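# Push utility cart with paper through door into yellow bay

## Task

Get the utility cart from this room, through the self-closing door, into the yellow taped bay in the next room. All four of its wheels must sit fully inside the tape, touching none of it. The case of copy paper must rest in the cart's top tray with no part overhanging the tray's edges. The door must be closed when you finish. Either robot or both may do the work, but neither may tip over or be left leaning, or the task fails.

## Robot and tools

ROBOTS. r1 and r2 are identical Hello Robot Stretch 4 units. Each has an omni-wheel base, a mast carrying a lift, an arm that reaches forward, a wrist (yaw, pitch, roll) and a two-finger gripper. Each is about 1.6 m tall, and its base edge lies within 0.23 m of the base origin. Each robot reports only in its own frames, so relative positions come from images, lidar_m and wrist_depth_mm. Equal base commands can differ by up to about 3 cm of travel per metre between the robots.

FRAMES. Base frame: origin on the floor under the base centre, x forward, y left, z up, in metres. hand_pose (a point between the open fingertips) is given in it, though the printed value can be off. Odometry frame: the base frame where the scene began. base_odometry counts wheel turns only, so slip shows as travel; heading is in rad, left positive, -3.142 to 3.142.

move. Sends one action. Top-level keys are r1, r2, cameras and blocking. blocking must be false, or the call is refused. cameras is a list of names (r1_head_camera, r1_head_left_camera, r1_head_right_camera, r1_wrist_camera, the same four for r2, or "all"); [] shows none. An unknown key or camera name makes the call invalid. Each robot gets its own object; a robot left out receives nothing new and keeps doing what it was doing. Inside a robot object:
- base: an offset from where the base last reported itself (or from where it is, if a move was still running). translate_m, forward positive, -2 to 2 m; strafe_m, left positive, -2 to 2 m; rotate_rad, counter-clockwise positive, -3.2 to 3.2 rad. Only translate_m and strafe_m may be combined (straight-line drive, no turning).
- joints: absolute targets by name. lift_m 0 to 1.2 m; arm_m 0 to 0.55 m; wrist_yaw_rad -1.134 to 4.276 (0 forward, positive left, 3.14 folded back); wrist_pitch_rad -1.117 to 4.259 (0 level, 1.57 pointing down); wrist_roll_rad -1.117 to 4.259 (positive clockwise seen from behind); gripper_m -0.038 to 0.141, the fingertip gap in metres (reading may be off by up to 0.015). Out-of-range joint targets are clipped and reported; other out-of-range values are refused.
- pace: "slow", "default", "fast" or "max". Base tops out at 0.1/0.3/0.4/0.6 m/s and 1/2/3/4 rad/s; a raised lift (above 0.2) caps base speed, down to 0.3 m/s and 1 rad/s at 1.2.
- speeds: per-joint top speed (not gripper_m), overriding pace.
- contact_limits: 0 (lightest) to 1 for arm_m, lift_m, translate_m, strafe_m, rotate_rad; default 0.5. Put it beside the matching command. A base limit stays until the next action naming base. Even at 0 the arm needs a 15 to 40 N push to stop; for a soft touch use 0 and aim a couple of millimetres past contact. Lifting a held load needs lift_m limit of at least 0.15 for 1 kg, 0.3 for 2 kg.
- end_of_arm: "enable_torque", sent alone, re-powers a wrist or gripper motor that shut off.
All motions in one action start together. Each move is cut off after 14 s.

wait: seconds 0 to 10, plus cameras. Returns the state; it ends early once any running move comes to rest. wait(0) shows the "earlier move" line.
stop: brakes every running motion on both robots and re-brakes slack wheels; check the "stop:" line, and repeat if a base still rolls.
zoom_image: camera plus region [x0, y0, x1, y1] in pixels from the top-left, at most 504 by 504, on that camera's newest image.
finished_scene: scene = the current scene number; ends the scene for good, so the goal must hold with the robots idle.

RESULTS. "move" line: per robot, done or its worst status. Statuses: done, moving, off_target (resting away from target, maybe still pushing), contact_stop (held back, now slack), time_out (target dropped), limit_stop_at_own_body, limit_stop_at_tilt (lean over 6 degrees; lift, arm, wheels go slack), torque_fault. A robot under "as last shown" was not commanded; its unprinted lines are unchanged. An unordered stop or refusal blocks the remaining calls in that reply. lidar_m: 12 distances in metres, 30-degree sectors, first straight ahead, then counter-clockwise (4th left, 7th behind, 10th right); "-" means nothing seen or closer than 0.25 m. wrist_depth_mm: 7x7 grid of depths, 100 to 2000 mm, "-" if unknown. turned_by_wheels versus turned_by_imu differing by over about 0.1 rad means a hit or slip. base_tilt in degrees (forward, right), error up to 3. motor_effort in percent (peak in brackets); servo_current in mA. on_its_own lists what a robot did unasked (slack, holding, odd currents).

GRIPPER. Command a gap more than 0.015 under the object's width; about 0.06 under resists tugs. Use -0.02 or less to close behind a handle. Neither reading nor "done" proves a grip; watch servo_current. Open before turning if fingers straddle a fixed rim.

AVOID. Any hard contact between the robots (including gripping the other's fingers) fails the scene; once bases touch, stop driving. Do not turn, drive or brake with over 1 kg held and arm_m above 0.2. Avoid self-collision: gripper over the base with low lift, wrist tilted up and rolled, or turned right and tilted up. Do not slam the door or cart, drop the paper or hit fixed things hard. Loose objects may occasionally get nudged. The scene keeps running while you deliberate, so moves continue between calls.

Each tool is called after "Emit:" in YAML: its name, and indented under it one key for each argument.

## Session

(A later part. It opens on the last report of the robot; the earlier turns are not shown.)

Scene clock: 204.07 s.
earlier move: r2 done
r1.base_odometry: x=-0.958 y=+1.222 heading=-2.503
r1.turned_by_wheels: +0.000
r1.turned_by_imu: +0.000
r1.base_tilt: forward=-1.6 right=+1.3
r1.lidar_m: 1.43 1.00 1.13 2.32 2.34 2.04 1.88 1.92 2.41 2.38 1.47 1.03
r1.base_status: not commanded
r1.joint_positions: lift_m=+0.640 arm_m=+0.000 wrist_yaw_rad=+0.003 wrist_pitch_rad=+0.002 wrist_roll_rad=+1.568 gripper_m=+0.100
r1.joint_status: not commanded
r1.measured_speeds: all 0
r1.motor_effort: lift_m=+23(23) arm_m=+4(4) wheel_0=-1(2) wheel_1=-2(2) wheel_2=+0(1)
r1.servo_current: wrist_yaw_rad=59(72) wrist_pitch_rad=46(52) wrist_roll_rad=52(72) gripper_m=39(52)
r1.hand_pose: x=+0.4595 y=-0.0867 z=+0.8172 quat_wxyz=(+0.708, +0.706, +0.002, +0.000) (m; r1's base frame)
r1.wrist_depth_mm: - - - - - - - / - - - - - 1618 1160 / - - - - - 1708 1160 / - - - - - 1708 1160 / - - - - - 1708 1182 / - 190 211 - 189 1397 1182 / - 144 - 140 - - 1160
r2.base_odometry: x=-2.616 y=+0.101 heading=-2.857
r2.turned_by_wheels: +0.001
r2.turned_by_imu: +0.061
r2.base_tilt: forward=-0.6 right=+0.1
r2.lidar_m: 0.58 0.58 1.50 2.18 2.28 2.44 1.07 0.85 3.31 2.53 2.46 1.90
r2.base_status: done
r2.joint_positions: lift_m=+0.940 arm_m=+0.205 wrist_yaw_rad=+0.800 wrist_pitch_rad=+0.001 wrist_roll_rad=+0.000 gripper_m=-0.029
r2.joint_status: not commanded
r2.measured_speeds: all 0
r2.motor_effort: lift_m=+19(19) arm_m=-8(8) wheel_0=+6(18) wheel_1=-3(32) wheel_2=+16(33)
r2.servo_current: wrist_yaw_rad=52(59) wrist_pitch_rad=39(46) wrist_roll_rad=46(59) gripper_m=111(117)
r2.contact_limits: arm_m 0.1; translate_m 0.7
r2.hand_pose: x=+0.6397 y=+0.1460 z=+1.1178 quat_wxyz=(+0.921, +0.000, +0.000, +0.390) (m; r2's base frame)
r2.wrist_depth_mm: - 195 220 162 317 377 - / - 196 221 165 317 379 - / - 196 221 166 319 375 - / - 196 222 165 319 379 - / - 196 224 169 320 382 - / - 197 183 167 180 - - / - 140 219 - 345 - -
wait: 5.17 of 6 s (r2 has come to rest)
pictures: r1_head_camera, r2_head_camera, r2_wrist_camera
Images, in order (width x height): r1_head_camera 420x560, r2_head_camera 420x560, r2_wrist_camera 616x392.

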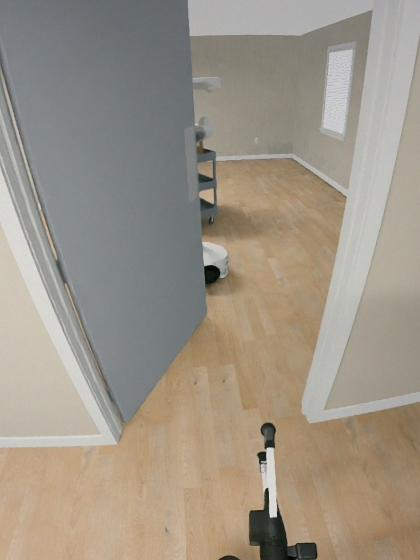

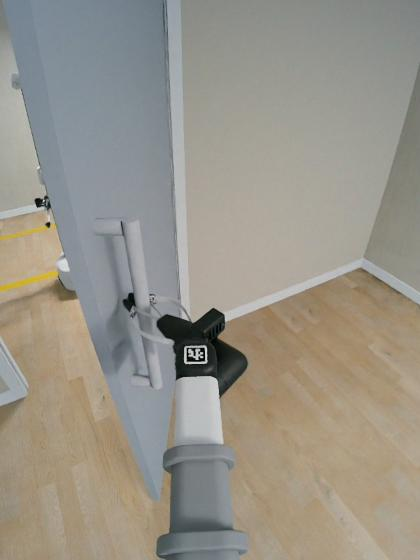

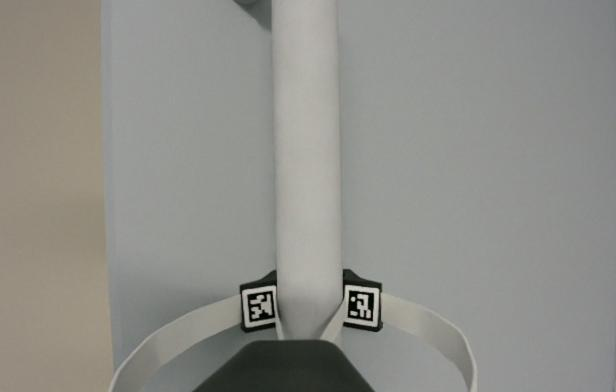

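Emit:
move:
  r2: {"base":{"rotate_rad":-0.4},"joints":{"wrist_yaw_rad":1.1},"speeds":{"wrist_yaw_rad":0.3},"contact_limits":{"rotate_rad":0.7},"pace":"slow"}
  blocking: false

Emit:
wait:
  seconds: 3
  cameras: ["r2_head_camera","r2_wrist_camera","r1_head_camera"]

Scene clock: 215.20 s.
move: r2 moving
r1: as last shown
r1.lidar_m: 1.44 1.01 1.13 2.31 2.33 2.05 1.88 1.94 2.45 2.38 1.50 1.03
r1.motor_effort: lift_m=+23(23) arm_m=+4(4) wheel_0=-1(1) wheel_1=-2(2) wheel_2=+0(1)
r1.servo_current: wrist_yaw_rad=59(65) wrist_pitch_rad=39(46) wrist_roll_rad=46(59) gripper_m=46(46)
r1.wrist_depth_mm: - - - - - - - / - - - - - 1661 1182 / - - - - - 1661 1160 / - - - - - 1708 1160 / - - - - - 1708 1205 / - 190 211 - 189 1397 1160 / - 143 - 141 - - 1138
r2.base_odometry: x=-2.617 y=+0.101 heading=-2.980
r2.turned_by_wheels: -0.123
r2.turned_by_imu: -0.093
r2.base_tilt: forward=-0.6 right=+0.1
r2.lidar_m: 0.58 0.55 1.50 1.97 2.28 2.39 3.23 0.87 1.09 2.57 2.45 2.11
r2.base_status: rotate_rad moving
r2.joint_positions: lift_m=+0.940 arm_m=+0.205 wrist_yaw_rad=+0.929 wrist_pitch_rad=+0.001 wrist_roll_rad=+0.000 gripper_m=-0.029
r2.joint_status: wrist_yaw_rad moving
r2.measured_speeds: translate_m=+0.032 strafe_m=-0.010 rotate_rad=-0.416 lift_m=+0.000 arm_m=+0.000 wrist_yaw_rad=+0.344 wrist_pitch_rad=+0.000 wrist_roll_rad=+0.000
r2.motor_effort: lift_m=+19(19) arm_m=-8(8) wheel_0=+20(22) wheel_1=+4(6) wheel_2=+21(28)
r2.servo_current: wrist_yaw_rad=59(98) wrist_pitch_rad=39(46) wrist_roll_rad=52(59) gripper_m=111(117)
r2.contact_limits: arm_m 0.1; rotate_rad 0.7
r2.hand_pose: x=+0.6188 y=+0.1788 z=+1.1178 quat_wxyz=(+0.894, +0.000, +0.000, +0.448) (m; r2's base frame)
r2.wrist_depth_mm: - 198 224 162 314 389 - / - 198 224 163 315 387 - / - 195 224 164 317 387 - / - 200 224 166 317 389 - / - 200 225 167 319 379 - / - 200 186 167 179 379 - / - 145 221 - 334 - -
pictures: none

Scene clock: 216.90 s.
earlier move: r2 done
r1.base_odometry: x=-0.958 y=+1.222 heading=-2.503
r1.turned_by_wheels: +0.000
r1.turned_by_imu: +0.000
r1.base_tilt: forward=-1.6 right=+1.3
r1.lidar_m: 1.53 0.99 1.14 2.30 2.35 2.02 1.87 1.90 2.46 2.38 1.49 1.02
r1.base_status: not commanded
r1.joint_positions: lift_m=+0.640 arm_m=+0.000 wrist_yaw_rad=+0.003 wrist_pitch_rad=+0.002 wrist_roll_rad=+1.568 gripper_m=+0.100
r1.joint_status: not commanded
r1.measured_speeds: all 0
r1.motor_effort: lift_m=+23(23) arm_m=+4(4) wheel_0=-1(2) wheel_1=-2(2) wheel_2=+0(1)
r1.servo_current: wrist_yaw_rad=52(72) wrist_pitch_rad=39(46) wrist_roll_rad=39(65) gripper_m=46(52)
r1.hand_pose: x=+0.4595 y=-0.0867 z=+0.8172 quat_wxyz=(+0.708, +0.706, +0.002, +0.000) (m; r1's base frame)
r1.wrist_depth_mm: - - - - - - - / - - - - - 1618 1182 / - - - - - 1618 1138 / - - - - - 1708 1160 / - - - - - 1756 1205 / - - 216 - 193 1430 1205 / - 144 - 141 - - 1160
r2.base_odometry: x=-2.616 y=+0.101 heading=+3.028
r2.turned_by_wheels: -0.274
r2.turned_by_imu: -0.213
r2.base_tilt: forward=-0.6 right=+0.0
r2.lidar_m: 1.64 0.51 1.47 1.66 2.31 2.33 2.73 0.96 0.90 2.81 2.45 2.46
r2.base_status: done
r2.joint_positions: lift_m=+0.940 arm_m=+0.205 wrist_yaw_rad=+1.105 wrist_pitch_rad=+0.001 wrist_roll_rad=+0.000 gripper_m=-0.029
r2.joint_status: all done
r2.measured_speeds: all 0
r2.motor_effort: lift_m=+19(19) arm_m=-6(8) wheel_0=+15(27) wheel_1=+2(11) wheel_2=+12(28)
r2.servo_current: wrist_yaw_rad=52(98) wrist_pitch_rad=39(46) wrist_roll_rad=59(59) gripper_m=104(117)
r2.contact_limits: arm_m 0.1; rotate_rad 0.7
r2.hand_pose: x=+0.5836 y=+0.2185 z=+1.1178 quat_wxyz=(+0.851, +0.000, +0.000, +0.525) (m; r2's base frame)
r2.wrist_depth_mm: - 187 224 162 357 - - / - 187 224 163 355 - - / - 188 224 164 353 - - / - 188 224 165 357 - - / - 189 224 167 357 - - / - 189 185 168 179 - - / - 183 219 - 375 - -
wait: 1.70 of 3 s (r2 has come to rest)
pictures: r1_head_camera, r2_head_camera, r2_wrist_camera
Images, in order (width x height): r1_head_camera 420x560, r2_head_camera 420x560, r2_wrist_camera 616x392.

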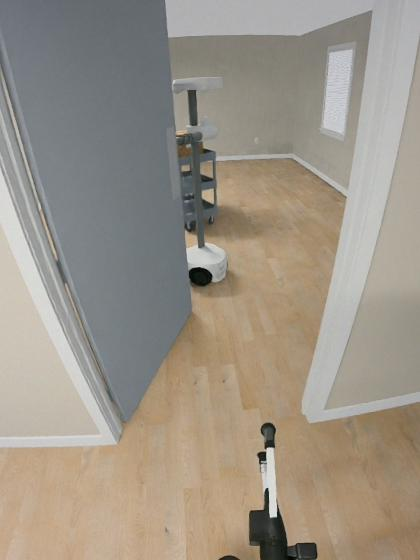

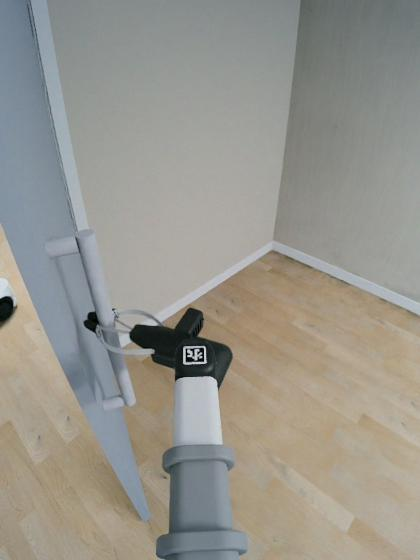

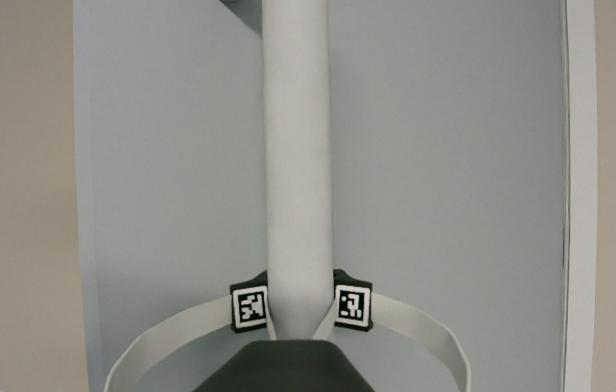

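Emit:
move:
  r2: {"base":{"translate_m":0.08,"strafe_m":-0.35},"contact_limits":{"translate_m":0.7},"pace":"slow"}
  blocking: false

Emit:
wait:
  seconds: 6
  cameras: ["r2_head_camera","r2_wrist_camera","r1_head_camera"]

Scene clock: 221.60 s.
move: r2 moving
r1: as last shown
r1.lidar_m: 1.52 0.98 1.15 2.31 2.36 2.05 1.87 1.90 2.45 2.40 1.48 1.04
r1.servo_current: wrist_yaw_rad=33(59) wrist_pitch_rad=39(46) wrist_roll_rad=33(59) gripper_m=39(46)
r1.wrist_depth_mm: - - - - - - - / - - - - - 1576 1160 / - - - - - 1618 1160 / - - - - - 1756 1160 / - - - - - 1708 1182 / - - 216 - 193 1537 1182 / - 144 - 141 - - 1182
r2.base_odometry: x=-2.617 y=+0.114 heading=+3.030
r2.turned_by_wheels: +0.002
r2.turned_by_imu: +0.009
r2.base_tilt: forward=-0.6 right=+0.0
r2.lidar_m: 1.64 0.51 1.49 1.67 2.33 2.30 2.75 0.92 0.88 2.79 2.43 2.43
r2.base_status: translate_m moving; strafe_m moving
r2.joint_positions: lift_m=+0.940 arm_m=+0.205 wrist_yaw_rad=+1.106 wrist_pitch_rad=+0.001 wrist_roll_rad=+0.000 gripper_m=-0.029
r2.joint_status: not commanded
r2.measured_speeds: translate_m=+0.010 strafe_m=-0.048 rotate_rad=-0.003 lift_m=+0.000 arm_m=+0.000 wrist_yaw_rad=+0.000 wrist_pitch_rad=+0.000 wrist_roll_rad=+0.000
r2.motor_effort: lift_m=+19(19) arm_m=-6(7) wheel_0=+19(24) wheel_1=-4(6) wheel_2=+6(11)
r2.servo_current: wrist_yaw_rad=46(59) wrist_pitch_rad=46(46) wrist_roll_rad=39(59) gripper_m=111(117)
r2.contact_limits: arm_m 0.1; translate_m 0.7
r2.hand_pose: x=+0.5835 y=+0.2186 z=+1.1178 quat_wxyz=(+0.851, +0.000, +0.000, +0.525) (m; r2's base frame)
r2.wrist_depth_mm: - 187 222 163 353 - - / - 188 224 163 353 - - / - 189 224 164 355 - - / - 189 224 165 353 - - / - 189 224 167 357 - - / - 189 186 167 179 - - / - 184 219 - 373 - -
pictures: none

Scene clock: 226.00 s.
earlier move: r2 done
r1.base_odometry: x=-0.958 y=+1.222 heading=-2.503
r1.turned_by_wheels: +0.000
r1.turned_by_imu: +0.000
r1.base_tilt: forward=-1.6 right=+1.3
r1.lidar_m: 2.05 1.01 1.15 2.29 2.35 2.05 1.88 1.91 2.45 2.38 1.49 1.02
r1.base_status: not commanded
r1.joint_positions: lift_m=+0.640 arm_m=+0.000 wrist_yaw_rad=+0.003 wrist_pitch_rad=+0.002 wrist_roll_rad=+1.568 gripper_m=+0.100
r1.joint_status: not commanded
r1.measured_speeds: all 0
r1.motor_effort: lift_m=+23(23) arm_m=+4(4) wheel_0=-1(2) wheel_1=-2(2) wheel_2=+0(1)
r1.servo_current: wrist_yaw_rad=59(72) wrist_pitch_rad=33(52) wrist_roll_rad=65(72) gripper_m=39(52)
r1.hand_pose: x=+0.4595 y=-0.0867 z=+0.8172 quat_wxyz=(+0.708, +0.706, +0.002, +0.000) (m; r1's base frame)
r1.wrist_depth_mm: - - - - - - - / - - - - - 1661 1160 / - - - - - 1708 1160 / - - - - - 1708 1182 / - - - - - 1708 1182 / - - 214 - 198 1499 1182 / - 184 1661 144 - - 1205
r2.base_odometry: x=-2.657 y=+0.457 heading=+3.030
r2.turned_by_wheels: +0.000
r2.turned_by_imu: +0.197
r2.base_tilt: forward=-0.7 right=+0.0
r2.lidar_m: 1.60 0.52 1.71 2.09 2.67 2.76 0.86 0.84 3.10 2.22 2.08 2.14
r2.base_status: done
r2.joint_positions: lift_m=+0.940 arm_m=+0.205 wrist_yaw_rad=+1.108 wrist_pitch_rad=+0.001 wrist_roll_rad=+0.000 gripper_m=-0.029
r2.joint_status: not commanded
r2.measured_speeds: all 0
r2.motor_effort: lift_m=+19(19) arm_m=-7(7) wheel_0=+17(28) wheel_1=-3(7) wheel_2=+12(15)
r2.servo_current: wrist_yaw_rad=52(72) wrist_pitch_rad=39(46) wrist_roll_rad=39(65) gripper_m=104(117)
r2.contact_limits: arm_m 0.1; translate_m 0.7
r2.hand_pose: x=+0.5832 y=+0.2189 z=+1.1178 quat_wxyz=(+0.851, +0.000, +0.000, +0.526) (m; r2's base frame)
r2.wrist_depth_mm: - 181 220 163 355 - - / - 181 221 164 359 - - / - 187 220 165 359 - - / - 182 222 166 362 - - / - 187 229 168 359 - - / - 182 184 169 177 - - / - 143 215 - - - -
wait: 4.40 of 6 s (r2 has come to rest)
pictures: r1_head_camera, r2_head_camera, r2_wrist_camera
Images, in order (width x height): r1_head_camera 420x560, r2_head_camera 420x560, r2_wrist_camera 616x392.

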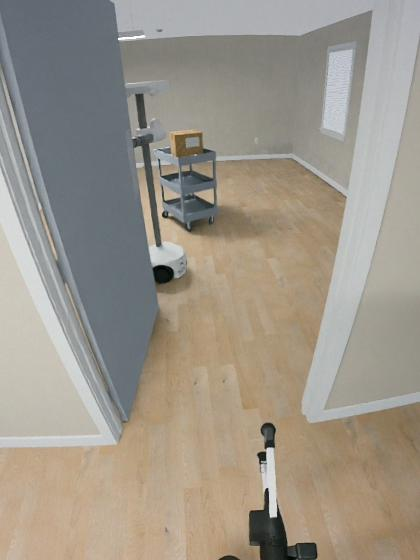

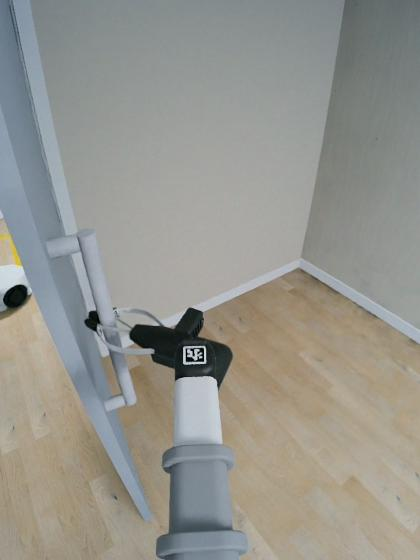

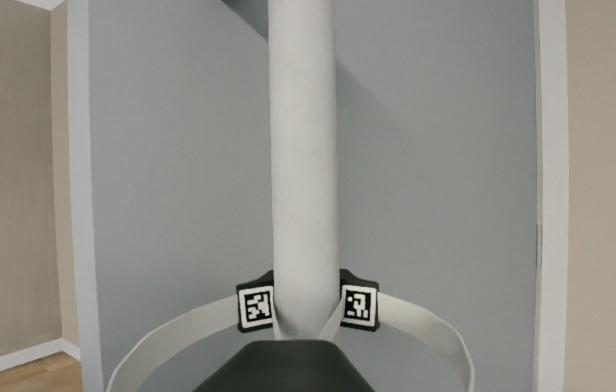

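Emit:
move:
  r2: {"base":{"translate_m":0.08,"strafe_m":-0.4},"contact_limits":{"translate_m":0.7},"pace":"slow"}
  blocking: false

Emit:
wait:
  seconds: 6
  cameras: ["r2_head_camera","r1_head_right_camera","r1_head_camera"]

Scene clock: 230.10 s.
move: r2 moving
r1: as last shown
r1.lidar_m: 2.02 1.00 1.14 2.31 2.36 2.07 1.86 1.93 2.45 2.41 1.45 1.05
r1.motor_effort: lift_m=+23(23) arm_m=+4(4) wheel_0=-1(1) wheel_1=-2(2) wheel_2=+0(1)
r1.servo_current: wrist_yaw_rad=59(59) wrist_pitch_rad=33(46) wrist_roll_rad=59(59) gripper_m=39(52)
r1.wrist_depth_mm: - - - - - - - / - - - - - 1708 1160 / - - - - - 1661 1182 / - - - - - 1756 1160 / - - - - - 1708 1205 / - - 214 - 198 1464 1182 / - 184 1708 144 - - 1160
r2.base_odometry: x=-2.658 y=+0.470 heading=+3.032
r2.turned_by_wheels: +0.002
r2.turned_by_imu: +0.013
r2.base_tilt: forward=-0.6 right=+0.0
r2.lidar_m: 1.58 0.51 1.71 2.11 2.66 2.78 0.86 0.81 3.04 2.16 2.05 2.14
r2.base_status: translate_m moving; strafe_m moving
r2.joint_positions: lift_m=+0.940 arm_m=+0.205 wrist_yaw_rad=+1.108 wrist_pitch_rad=+0.001 wrist_roll_rad=+0.000 gripper_m=-0.029
r2.joint_status: not commanded
r2.measured_speeds: translate_m=+0.012 strafe_m=-0.052 rotate_rad=+0.005 lift_m=+0.000 arm_m=+0.000 wrist_yaw_rad=+0.000 wrist_pitch_rad=+0.000 wrist_roll_rad=+0.000
r2.motor_effort: lift_m=+19(19) arm_m=-6(7) wheel_0=+19(23) wheel_1=-5(8) wheel_2=+8(11)
r2.servo_current: wrist_yaw_rad=65(65) wrist_pitch_rad=46(46) wrist_roll_rad=52(52) gripper_m=111(111)
r2.contact_limits: arm_m 0.1; translate_m 0.7
r2.hand_pose: x=+0.5832 y=+0.2189 z=+1.1178 quat_wxyz=(+0.851, +0.000, +0.000, +0.526) (m; r2's base frame)
r2.wrist_depth_mm: - 183 228 162 355 - - / - 183 222 164 357 - - / - 184 223 165 355 - - / - 185 223 167 357 - - / - 189 229 167 357 - - / - 184 185 168 177 - - / - 144 216 - - - -
pictures: none

Scene clock: 234.97 s.
earlier move: r2 done
r1.base_odometry: x=-0.958 y=+1.222 heading=-2.503
r1.turned_by_wheels: +0.000
r1.turned_by_imu: +0.000
r1.base_tilt: forward=-1.6 right=+1.3
r1.lidar_m: 3.36 1.00 1.17 2.32 2.35 2.06 1.88 1.92 2.46 2.36 1.48 1.04
r1.base_status: not commanded
r1.joint_positions: lift_m=+0.640 arm_m=+0.000 wrist_yaw_rad=+0.003 wrist_pitch_rad=+0.002 wrist_roll_rad=+1.568 gripper_m=+0.100
r1.joint_status: not commanded
r1.measured_speeds: all 0
r1.motor_effort: lift_m=+23(23) arm_m=+4(4) wheel_0=-1(2) wheel_1=-2(2) wheel_2=-1(1)
r1.servo_current: wrist_yaw_rad=46(72) wrist_pitch_rad=39(52) wrist_roll_rad=46(65) gripper_m=46(52)
r1.hand_pose: x=+0.4595 y=-0.0867 z=+0.8172 quat_wxyz=(+0.708, +0.706, +0.002, +0.000) (m; r1's base frame)
r1.wrist_depth_mm: - - - - - - - / - - - - - 1618 1160 / - - - - - 1661 1138 / - - - - - 1708 1182 / - - - - - 1661 1205 / - - 215 - 198 1499 1205 / - - - 144 - 1756 1182
r2.base_odometry: x=-2.693 y=+0.863 heading=+3.033
r2.turned_by_wheels: +0.000
r2.turned_by_imu: +0.270
r2.base_tilt: forward=-0.6 right=+0.1
r2.lidar_m: 1.49 0.51 1.95 2.98 3.10 1.01 1.10 3.41 1.95 1.65 1.65 1.78
r2.base_status: done
r2.joint_positions: lift_m=+0.940 arm_m=+0.205 wrist_yaw_rad=+1.108 wrist_pitch_rad=+0.001 wrist_roll_rad=+0.000 gripper_m=-0.029
r2.joint_status: not commanded
r2.measured_speeds: all 0
r2.motor_effort: lift_m=+19(19) arm_m=-6(7) wheel_0=+12(26) wheel_1=-1(9) wheel_2=+14(15)
r2.servo_current: wrist_yaw_rad=52(72) wrist_pitch_rad=39(46) wrist_roll_rad=46(65) gripper_m=111(117)
r2.contact_limits: arm_m 0.1; translate_m 0.7
r2.hand_pose: x=+0.5832 y=+0.2189 z=+1.1178 quat_wxyz=(+0.851, +0.000, +0.000, +0.526) (m; r2's base frame)
r2.wrist_depth_mm: - 180 220 163 357 - - / - 181 220 164 355 - - / - 182 220 166 357 - - / - 182 220 165 357 - - / - 187 228 169 377 - - / - 182 185 167 177 - - / - 142 215 - - - -
wait: 4.87 of 6 s (r2 has come to rest)
pictures: r1_head_camera, r1_head_right_camera, r2_head_camera
Images, in order (width x height): r1_head_camera 420x560, r1_head_right_camera 420x672, r2_head_camera 420x560.

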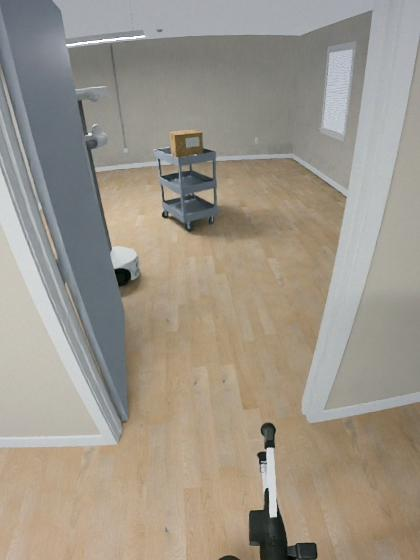

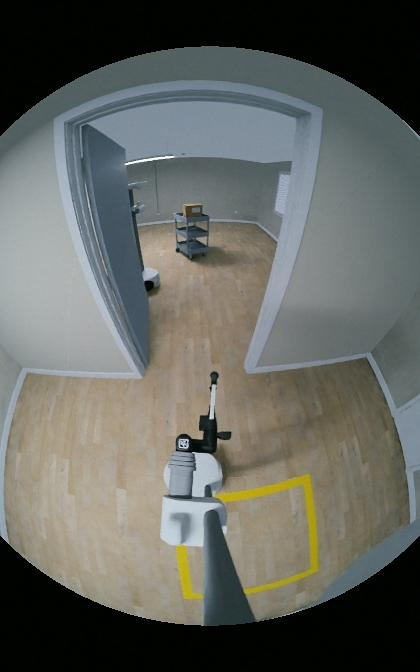

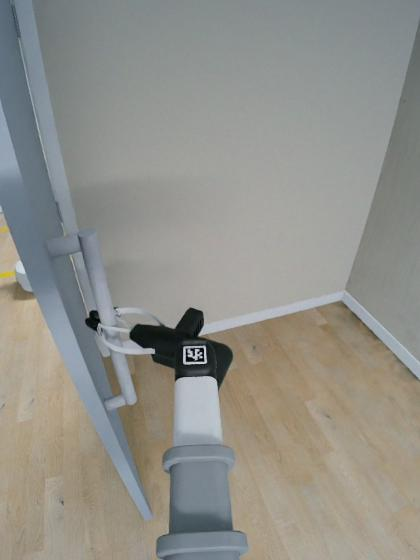

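Emit:
move:
  r2: {"base":{"translate_m":0.06,"strafe_m":-0.2},"contact_limits":{"translate_m":0.7},"pace":"slow"}
  r1: {"base":{"translate_m":1.9,"strafe_m":-0.02},"pace":"fast"}
  blocking: false

Emit:
wait:
  seconds: 4

Emit:
wait:
  seconds: 4
  cameras: ["r2_head_camera","r1_head_camera","r1_head_left_camera"]

Scene clock: 253.33 s.
move: r1 moving; r2 moving
r1.base_odometry: x=-0.998 y=+1.194 heading=-2.503
r1.turned_by_wheels: +0.000
r1.turned_by_imu: +0.000
r1.base_tilt: forward=-1.6 right=+1.2
r1.lidar_m: 3.29 0.94 1.10 2.32 2.37 2.09 1.94 1.97 2.48 2.36 1.39 1.02
r1.base_status: translate_m moving; strafe_m moving
r1.joint_positions: lift_m=+0.640 arm_m=+0.000 wrist_yaw_rad=+0.002 wrist_pitch_rad=+0.002 wrist_roll_rad=+1.568 gripper_m=+0.100
r1.joint_status: not commanded
r1.measured_speeds: translate_m=+0.191 strafe_m=-0.001 rotate_rad=+0.000 lift_m=+0.000 arm_m=+0.000 wrist_yaw_rad=+0.000 wrist_pitch_rad=+0.000 wrist_roll_rad=+0.000
r1.motor_effort: lift_m=+23(23) arm_m=+4(4) wheel_0=+5(8) wheel_1=+6(7) wheel_2=-10(12)
r1.servo_current: wrist_yaw_rad=52(65) wrist_pitch_rad=39(46) wrist_roll_rad=46(65) gripper_m=39(46)
r1.hand_pose: x=+0.4595 y=-0.0867 z=+0.8172 quat_wxyz=(+0.708, +0.706, +0.002, +0.000) (m; r1's base frame)
r1.wrist_depth_mm: - - - - - - - / - - - - - 1661 1182 / - - - - - 1618 1182 / - - - - - 1708 1182 / - - - - - 1661 1182 / - - 214 - 198 1499 1205 / - - - 144 - 1708 1182
r2.base_odometry: x=-2.695 y=+0.876 heading=+3.034
r2.turned_by_wheels: +0.002
r2.turned_by_imu: +0.010
r2.base_tilt: forward=-0.7 right=+0.0
r2.lidar_m: 1.52 0.51 1.96 3.02 3.12 1.03 1.15 3.35 1.92 1.64 1.63 1.77
r2.base_status: translate_m moving; strafe_m moving
r2.joint_positions: lift_m=+0.940 arm_m=+0.205 wrist_yaw_rad=+1.108 wrist_pitch_rad=+0.001 wrist_roll_rad=+0.000 gripper_m=-0.029
r2.joint_status: not commanded
r2.measured_speeds: translate_m=+0.016 strafe_m=-0.049 rotate_rad=+0.001 lift_m=+0.000 arm_m=+0.000 wrist_yaw_rad=+0.000 wrist_pitch_rad=+0.000 wrist_roll_rad=+0.000
r2.motor_effort: lift_m=+19(19) arm_m=-6(7) wheel_0=+20(25) wheel_1=-8(8) wheel_2=+7(12)
r2.servo_current: wrist_yaw_rad=59(72) wrist_pitch_rad=39(46) wrist_roll_rad=46(52) gripper_m=111(111)
r2.contact_limits: arm_m 0.1; translate_m 0.7
r2.hand_pose: x=+0.5832 y=+0.2189 z=+1.1178 quat_wxyz=(+0.851, +0.000, +0.000, +0.526) (m; r2's base frame)
r2.wrist_depth_mm: - 182 226 163 355 - - / - 183 221 164 357 - - / - 183 222 165 355 - - / - 183 223 166 355 - - / - 187 229 168 359 - - / - 183 185 169 176 - - / - 143 216 - - - -
pictures: none

Scene clock: 256.17 s.
earlier move: r1 moving; r2 done
r1.base_odometry: x=-1.872 y=+0.559 heading=-2.503
r1.turned_by_wheels: +0.000
r1.turned_by_imu: +0.000
r1.base_tilt: forward=-1.6 right=+1.3
r1.lidar_m: 2.21 1.50 0.65 0.54 0.56 3.15 3.03 3.07 0.41 0.38 2.29 2.87
r1.base_status: translate_m moving; strafe_m moving
r1.joint_positions: lift_m=+0.640 arm_m=+0.000 wrist_yaw_rad=+0.002 wrist_pitch_rad=+0.002 wrist_roll_rad=+1.568 gripper_m=+0.100
r1.joint_status: not commanded
r1.measured_speeds: translate_m=+0.401 strafe_m=-0.004 rotate_rad=-0.001 lift_m=+0.000 arm_m=+0.000 wrist_yaw_rad=+0.000 wrist_pitch_rad=+0.000 wrist_roll_rad=+0.000
r1.motor_effort: lift_m=+23(23) arm_m=+4(4) wheel_0=+5(9) wheel_1=+4(8) wheel_2=-6(13)
r1.servo_current: wrist_yaw_rad=39(78) wrist_pitch_rad=39(52) wrist_roll_rad=65(65) gripper_m=46(46)
r1.hand_pose: x=+0.4595 y=-0.0867 z=+0.8172 quat_wxyz=(+0.708, +0.706, +0.002, +0.000) (m; r1's base frame)
r1.wrist_depth_mm: - - - - - 1618 1138 / - - - - - 1618 1160 / - - - - - 1618 1160 / - - - - - 1661 1182 / - - - - - 1708 1160 / - - 215 - 198 1499 1182 / - - - 144 - 1708 1182
r2.base_odometry: x=-2.731 y=+1.068 heading=+3.035
r2.turned_by_wheels: +0.001
r2.turned_by_imu: +0.213
r2.base_tilt: forward=-0.7 right=+0.0
r2.lidar_m: 1.46 0.51 1.50 3.27 1.45 1.15 - 2.22 1.55 1.45 1.52 1.54
r2.base_status: done
r2.joint_positions: lift_m=+0.940 arm_m=+0.205 wrist_yaw_rad=+1.125 wrist_pitch_rad=+0.001 wrist_roll_rad=+0.000 gripper_m=-0.029
r2.joint_status: not commanded
r2.measured_speeds: all 0
r2.motor_effort: lift_m=+19(19) arm_m=+4(7) wheel_0=+27(34) wheel_1=+7(9) wheel_2=+3(12)
r2.servo_current: wrist_yaw_rad=156(176) wrist_pitch_rad=46(46) wrist_roll_rad=52(59) gripper_m=104(117)
r2.contact_limits: arm_m 0.1; translate_m 0.7
r2.hand_pose: x=+0.5791 y=+0.2225 z=+1.1178 quat_wxyz=(+0.846, +0.000, +0.000, +0.533) (m; r2's base frame)
r2.wrist_depth_mm: - 202 217 276 319 384 - / - 203 219 276 320 384 - / - 207 223 276 320 387 - / - 204 228 277 324 387 - / - 208 224 168 322 375 - / - 197 179 168 314 389 - / - 193 225 - 317 - -
wait: 2.83 of 4 s (r2 has come to rest)
pictures: none

Scene clock: 258.90 s.
earlier move: r1 done
r1.base_odometry: x=-2.496 y=+0.106 heading=-2.503
r1.turned_by_wheels: +0.000
r1.turned_by_imu: +0.001
r1.base_tilt: forward=-1.6 right=+1.3
r1.lidar_m: 1.50 1.47 1.05 0.77 0.78 0.90 3.81 0.86 1.05 2.14 2.17 2.76
r1.base_status: done
r1.joint_positions: lift_m=+0.640 arm_m=+0.000 wrist_yaw_rad=+0.002 wrist_pitch_rad=+0.002 wrist_roll_rad=+1.568 gripper_m=+0.100
r1.joint_status: not commanded
r1.measured_speeds: all 0
r1.motor_effort: lift_m=+23(23) arm_m=+4(4) wheel_0=+2(9) wheel_1=+2(8) wheel_2=+0(13)
r1.servo_current: wrist_yaw_rad=39(78) wrist_pitch_rad=39(52) wrist_roll_rad=46(72) gripper_m=39(46)
r1.hand_pose: x=+0.4595 y=-0.0867 z=+0.8172 quat_wxyz=(+0.708, +0.706, +0.002, +0.000) (m; r1's base frame)
r1.wrist_depth_mm: - - - - - 1661 1118 / - - - - - 1661 1160 / - - - - - 1661 1160 / - - - - - 1661 1138 / - - - - - 1499 1182 / - - 213 - 193 1397 1182 / - - - 144 1808 - 1182
r2.base_odometry: x=-2.731 y=+1.068 heading=+3.035
r2.turned_by_wheels: +0.000
r2.turned_by_imu: +0.000
r2.base_tilt: forward=-0.7 right=+0.0
r2.lidar_m: 1.45 0.48 1.05 1.25 1.45 1.17 - 2.21 1.53 1.45 1.52 1.53
r2.base_status: done
r2.joint_positions: lift_m=+0.940 arm_m=+0.205 wrist_yaw_rad=+1.125 wrist_pitch_rad=+0.001 wrist_roll_rad=+0.000 gripper_m=-0.029
r2.joint_status: not commanded
r2.measured_speeds: all 0
r2.on_its_own: wrist_yaw_rad is at rest, and its servo_current (150 mA) is outside its rest range (0 to 104 mA)
r2.motor_effort: lift_m=+19(19) arm_m=+4(7) wheel_0=+26(34) wheel_1=+7(9) wheel_2=+3(12)
r2.servo_current: wrist_yaw_rad=150(176) wrist_pitch_rad=46(46) wrist_roll_rad=59(59) gripper_m=104(117)
r2.contact_limits: arm_m 0.1; translate_m 0.7
r2.hand_pose: x=+0.5791 y=+0.2225 z=+1.1178 quat_wxyz=(+0.846, +0.000, +0.000, +0.533) (m; r2's base frame)
r2.wrist_depth_mm: - 203 218 276 320 382 - / - 203 219 274 320 387 - / - 207 223 276 320 384 - / - 204 228 277 322 382 - / - 208 224 168 324 377 - / - 196 178 170 314 392 - / - 193 224 - 317 - -
wait: 2.73 of 4 s (r1 has come to rest)
pictures: r1_head_camera, r1_head_left_camera, r2_head_camera
Images, in order (width x height): r1_head_camera 420x560, r1_head_left_camera 420x672, r2_head_camera 420x560.

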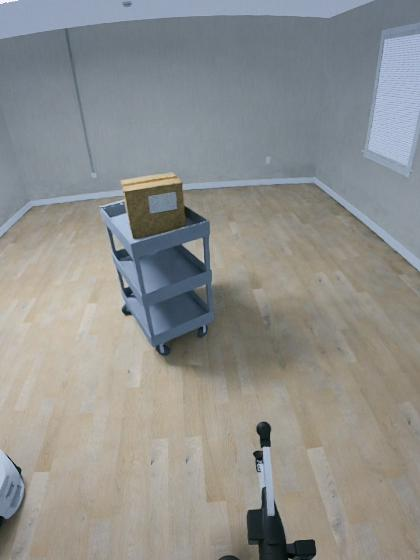

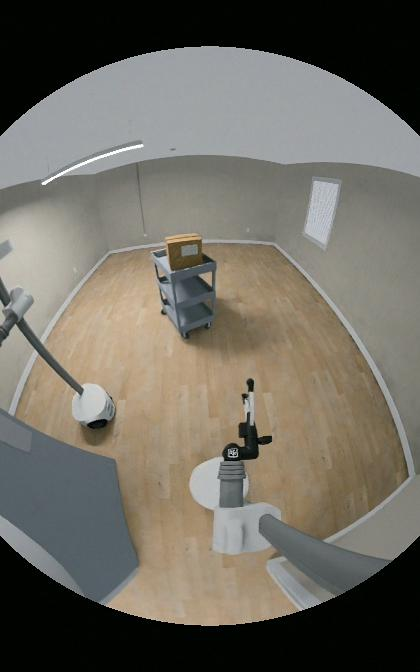

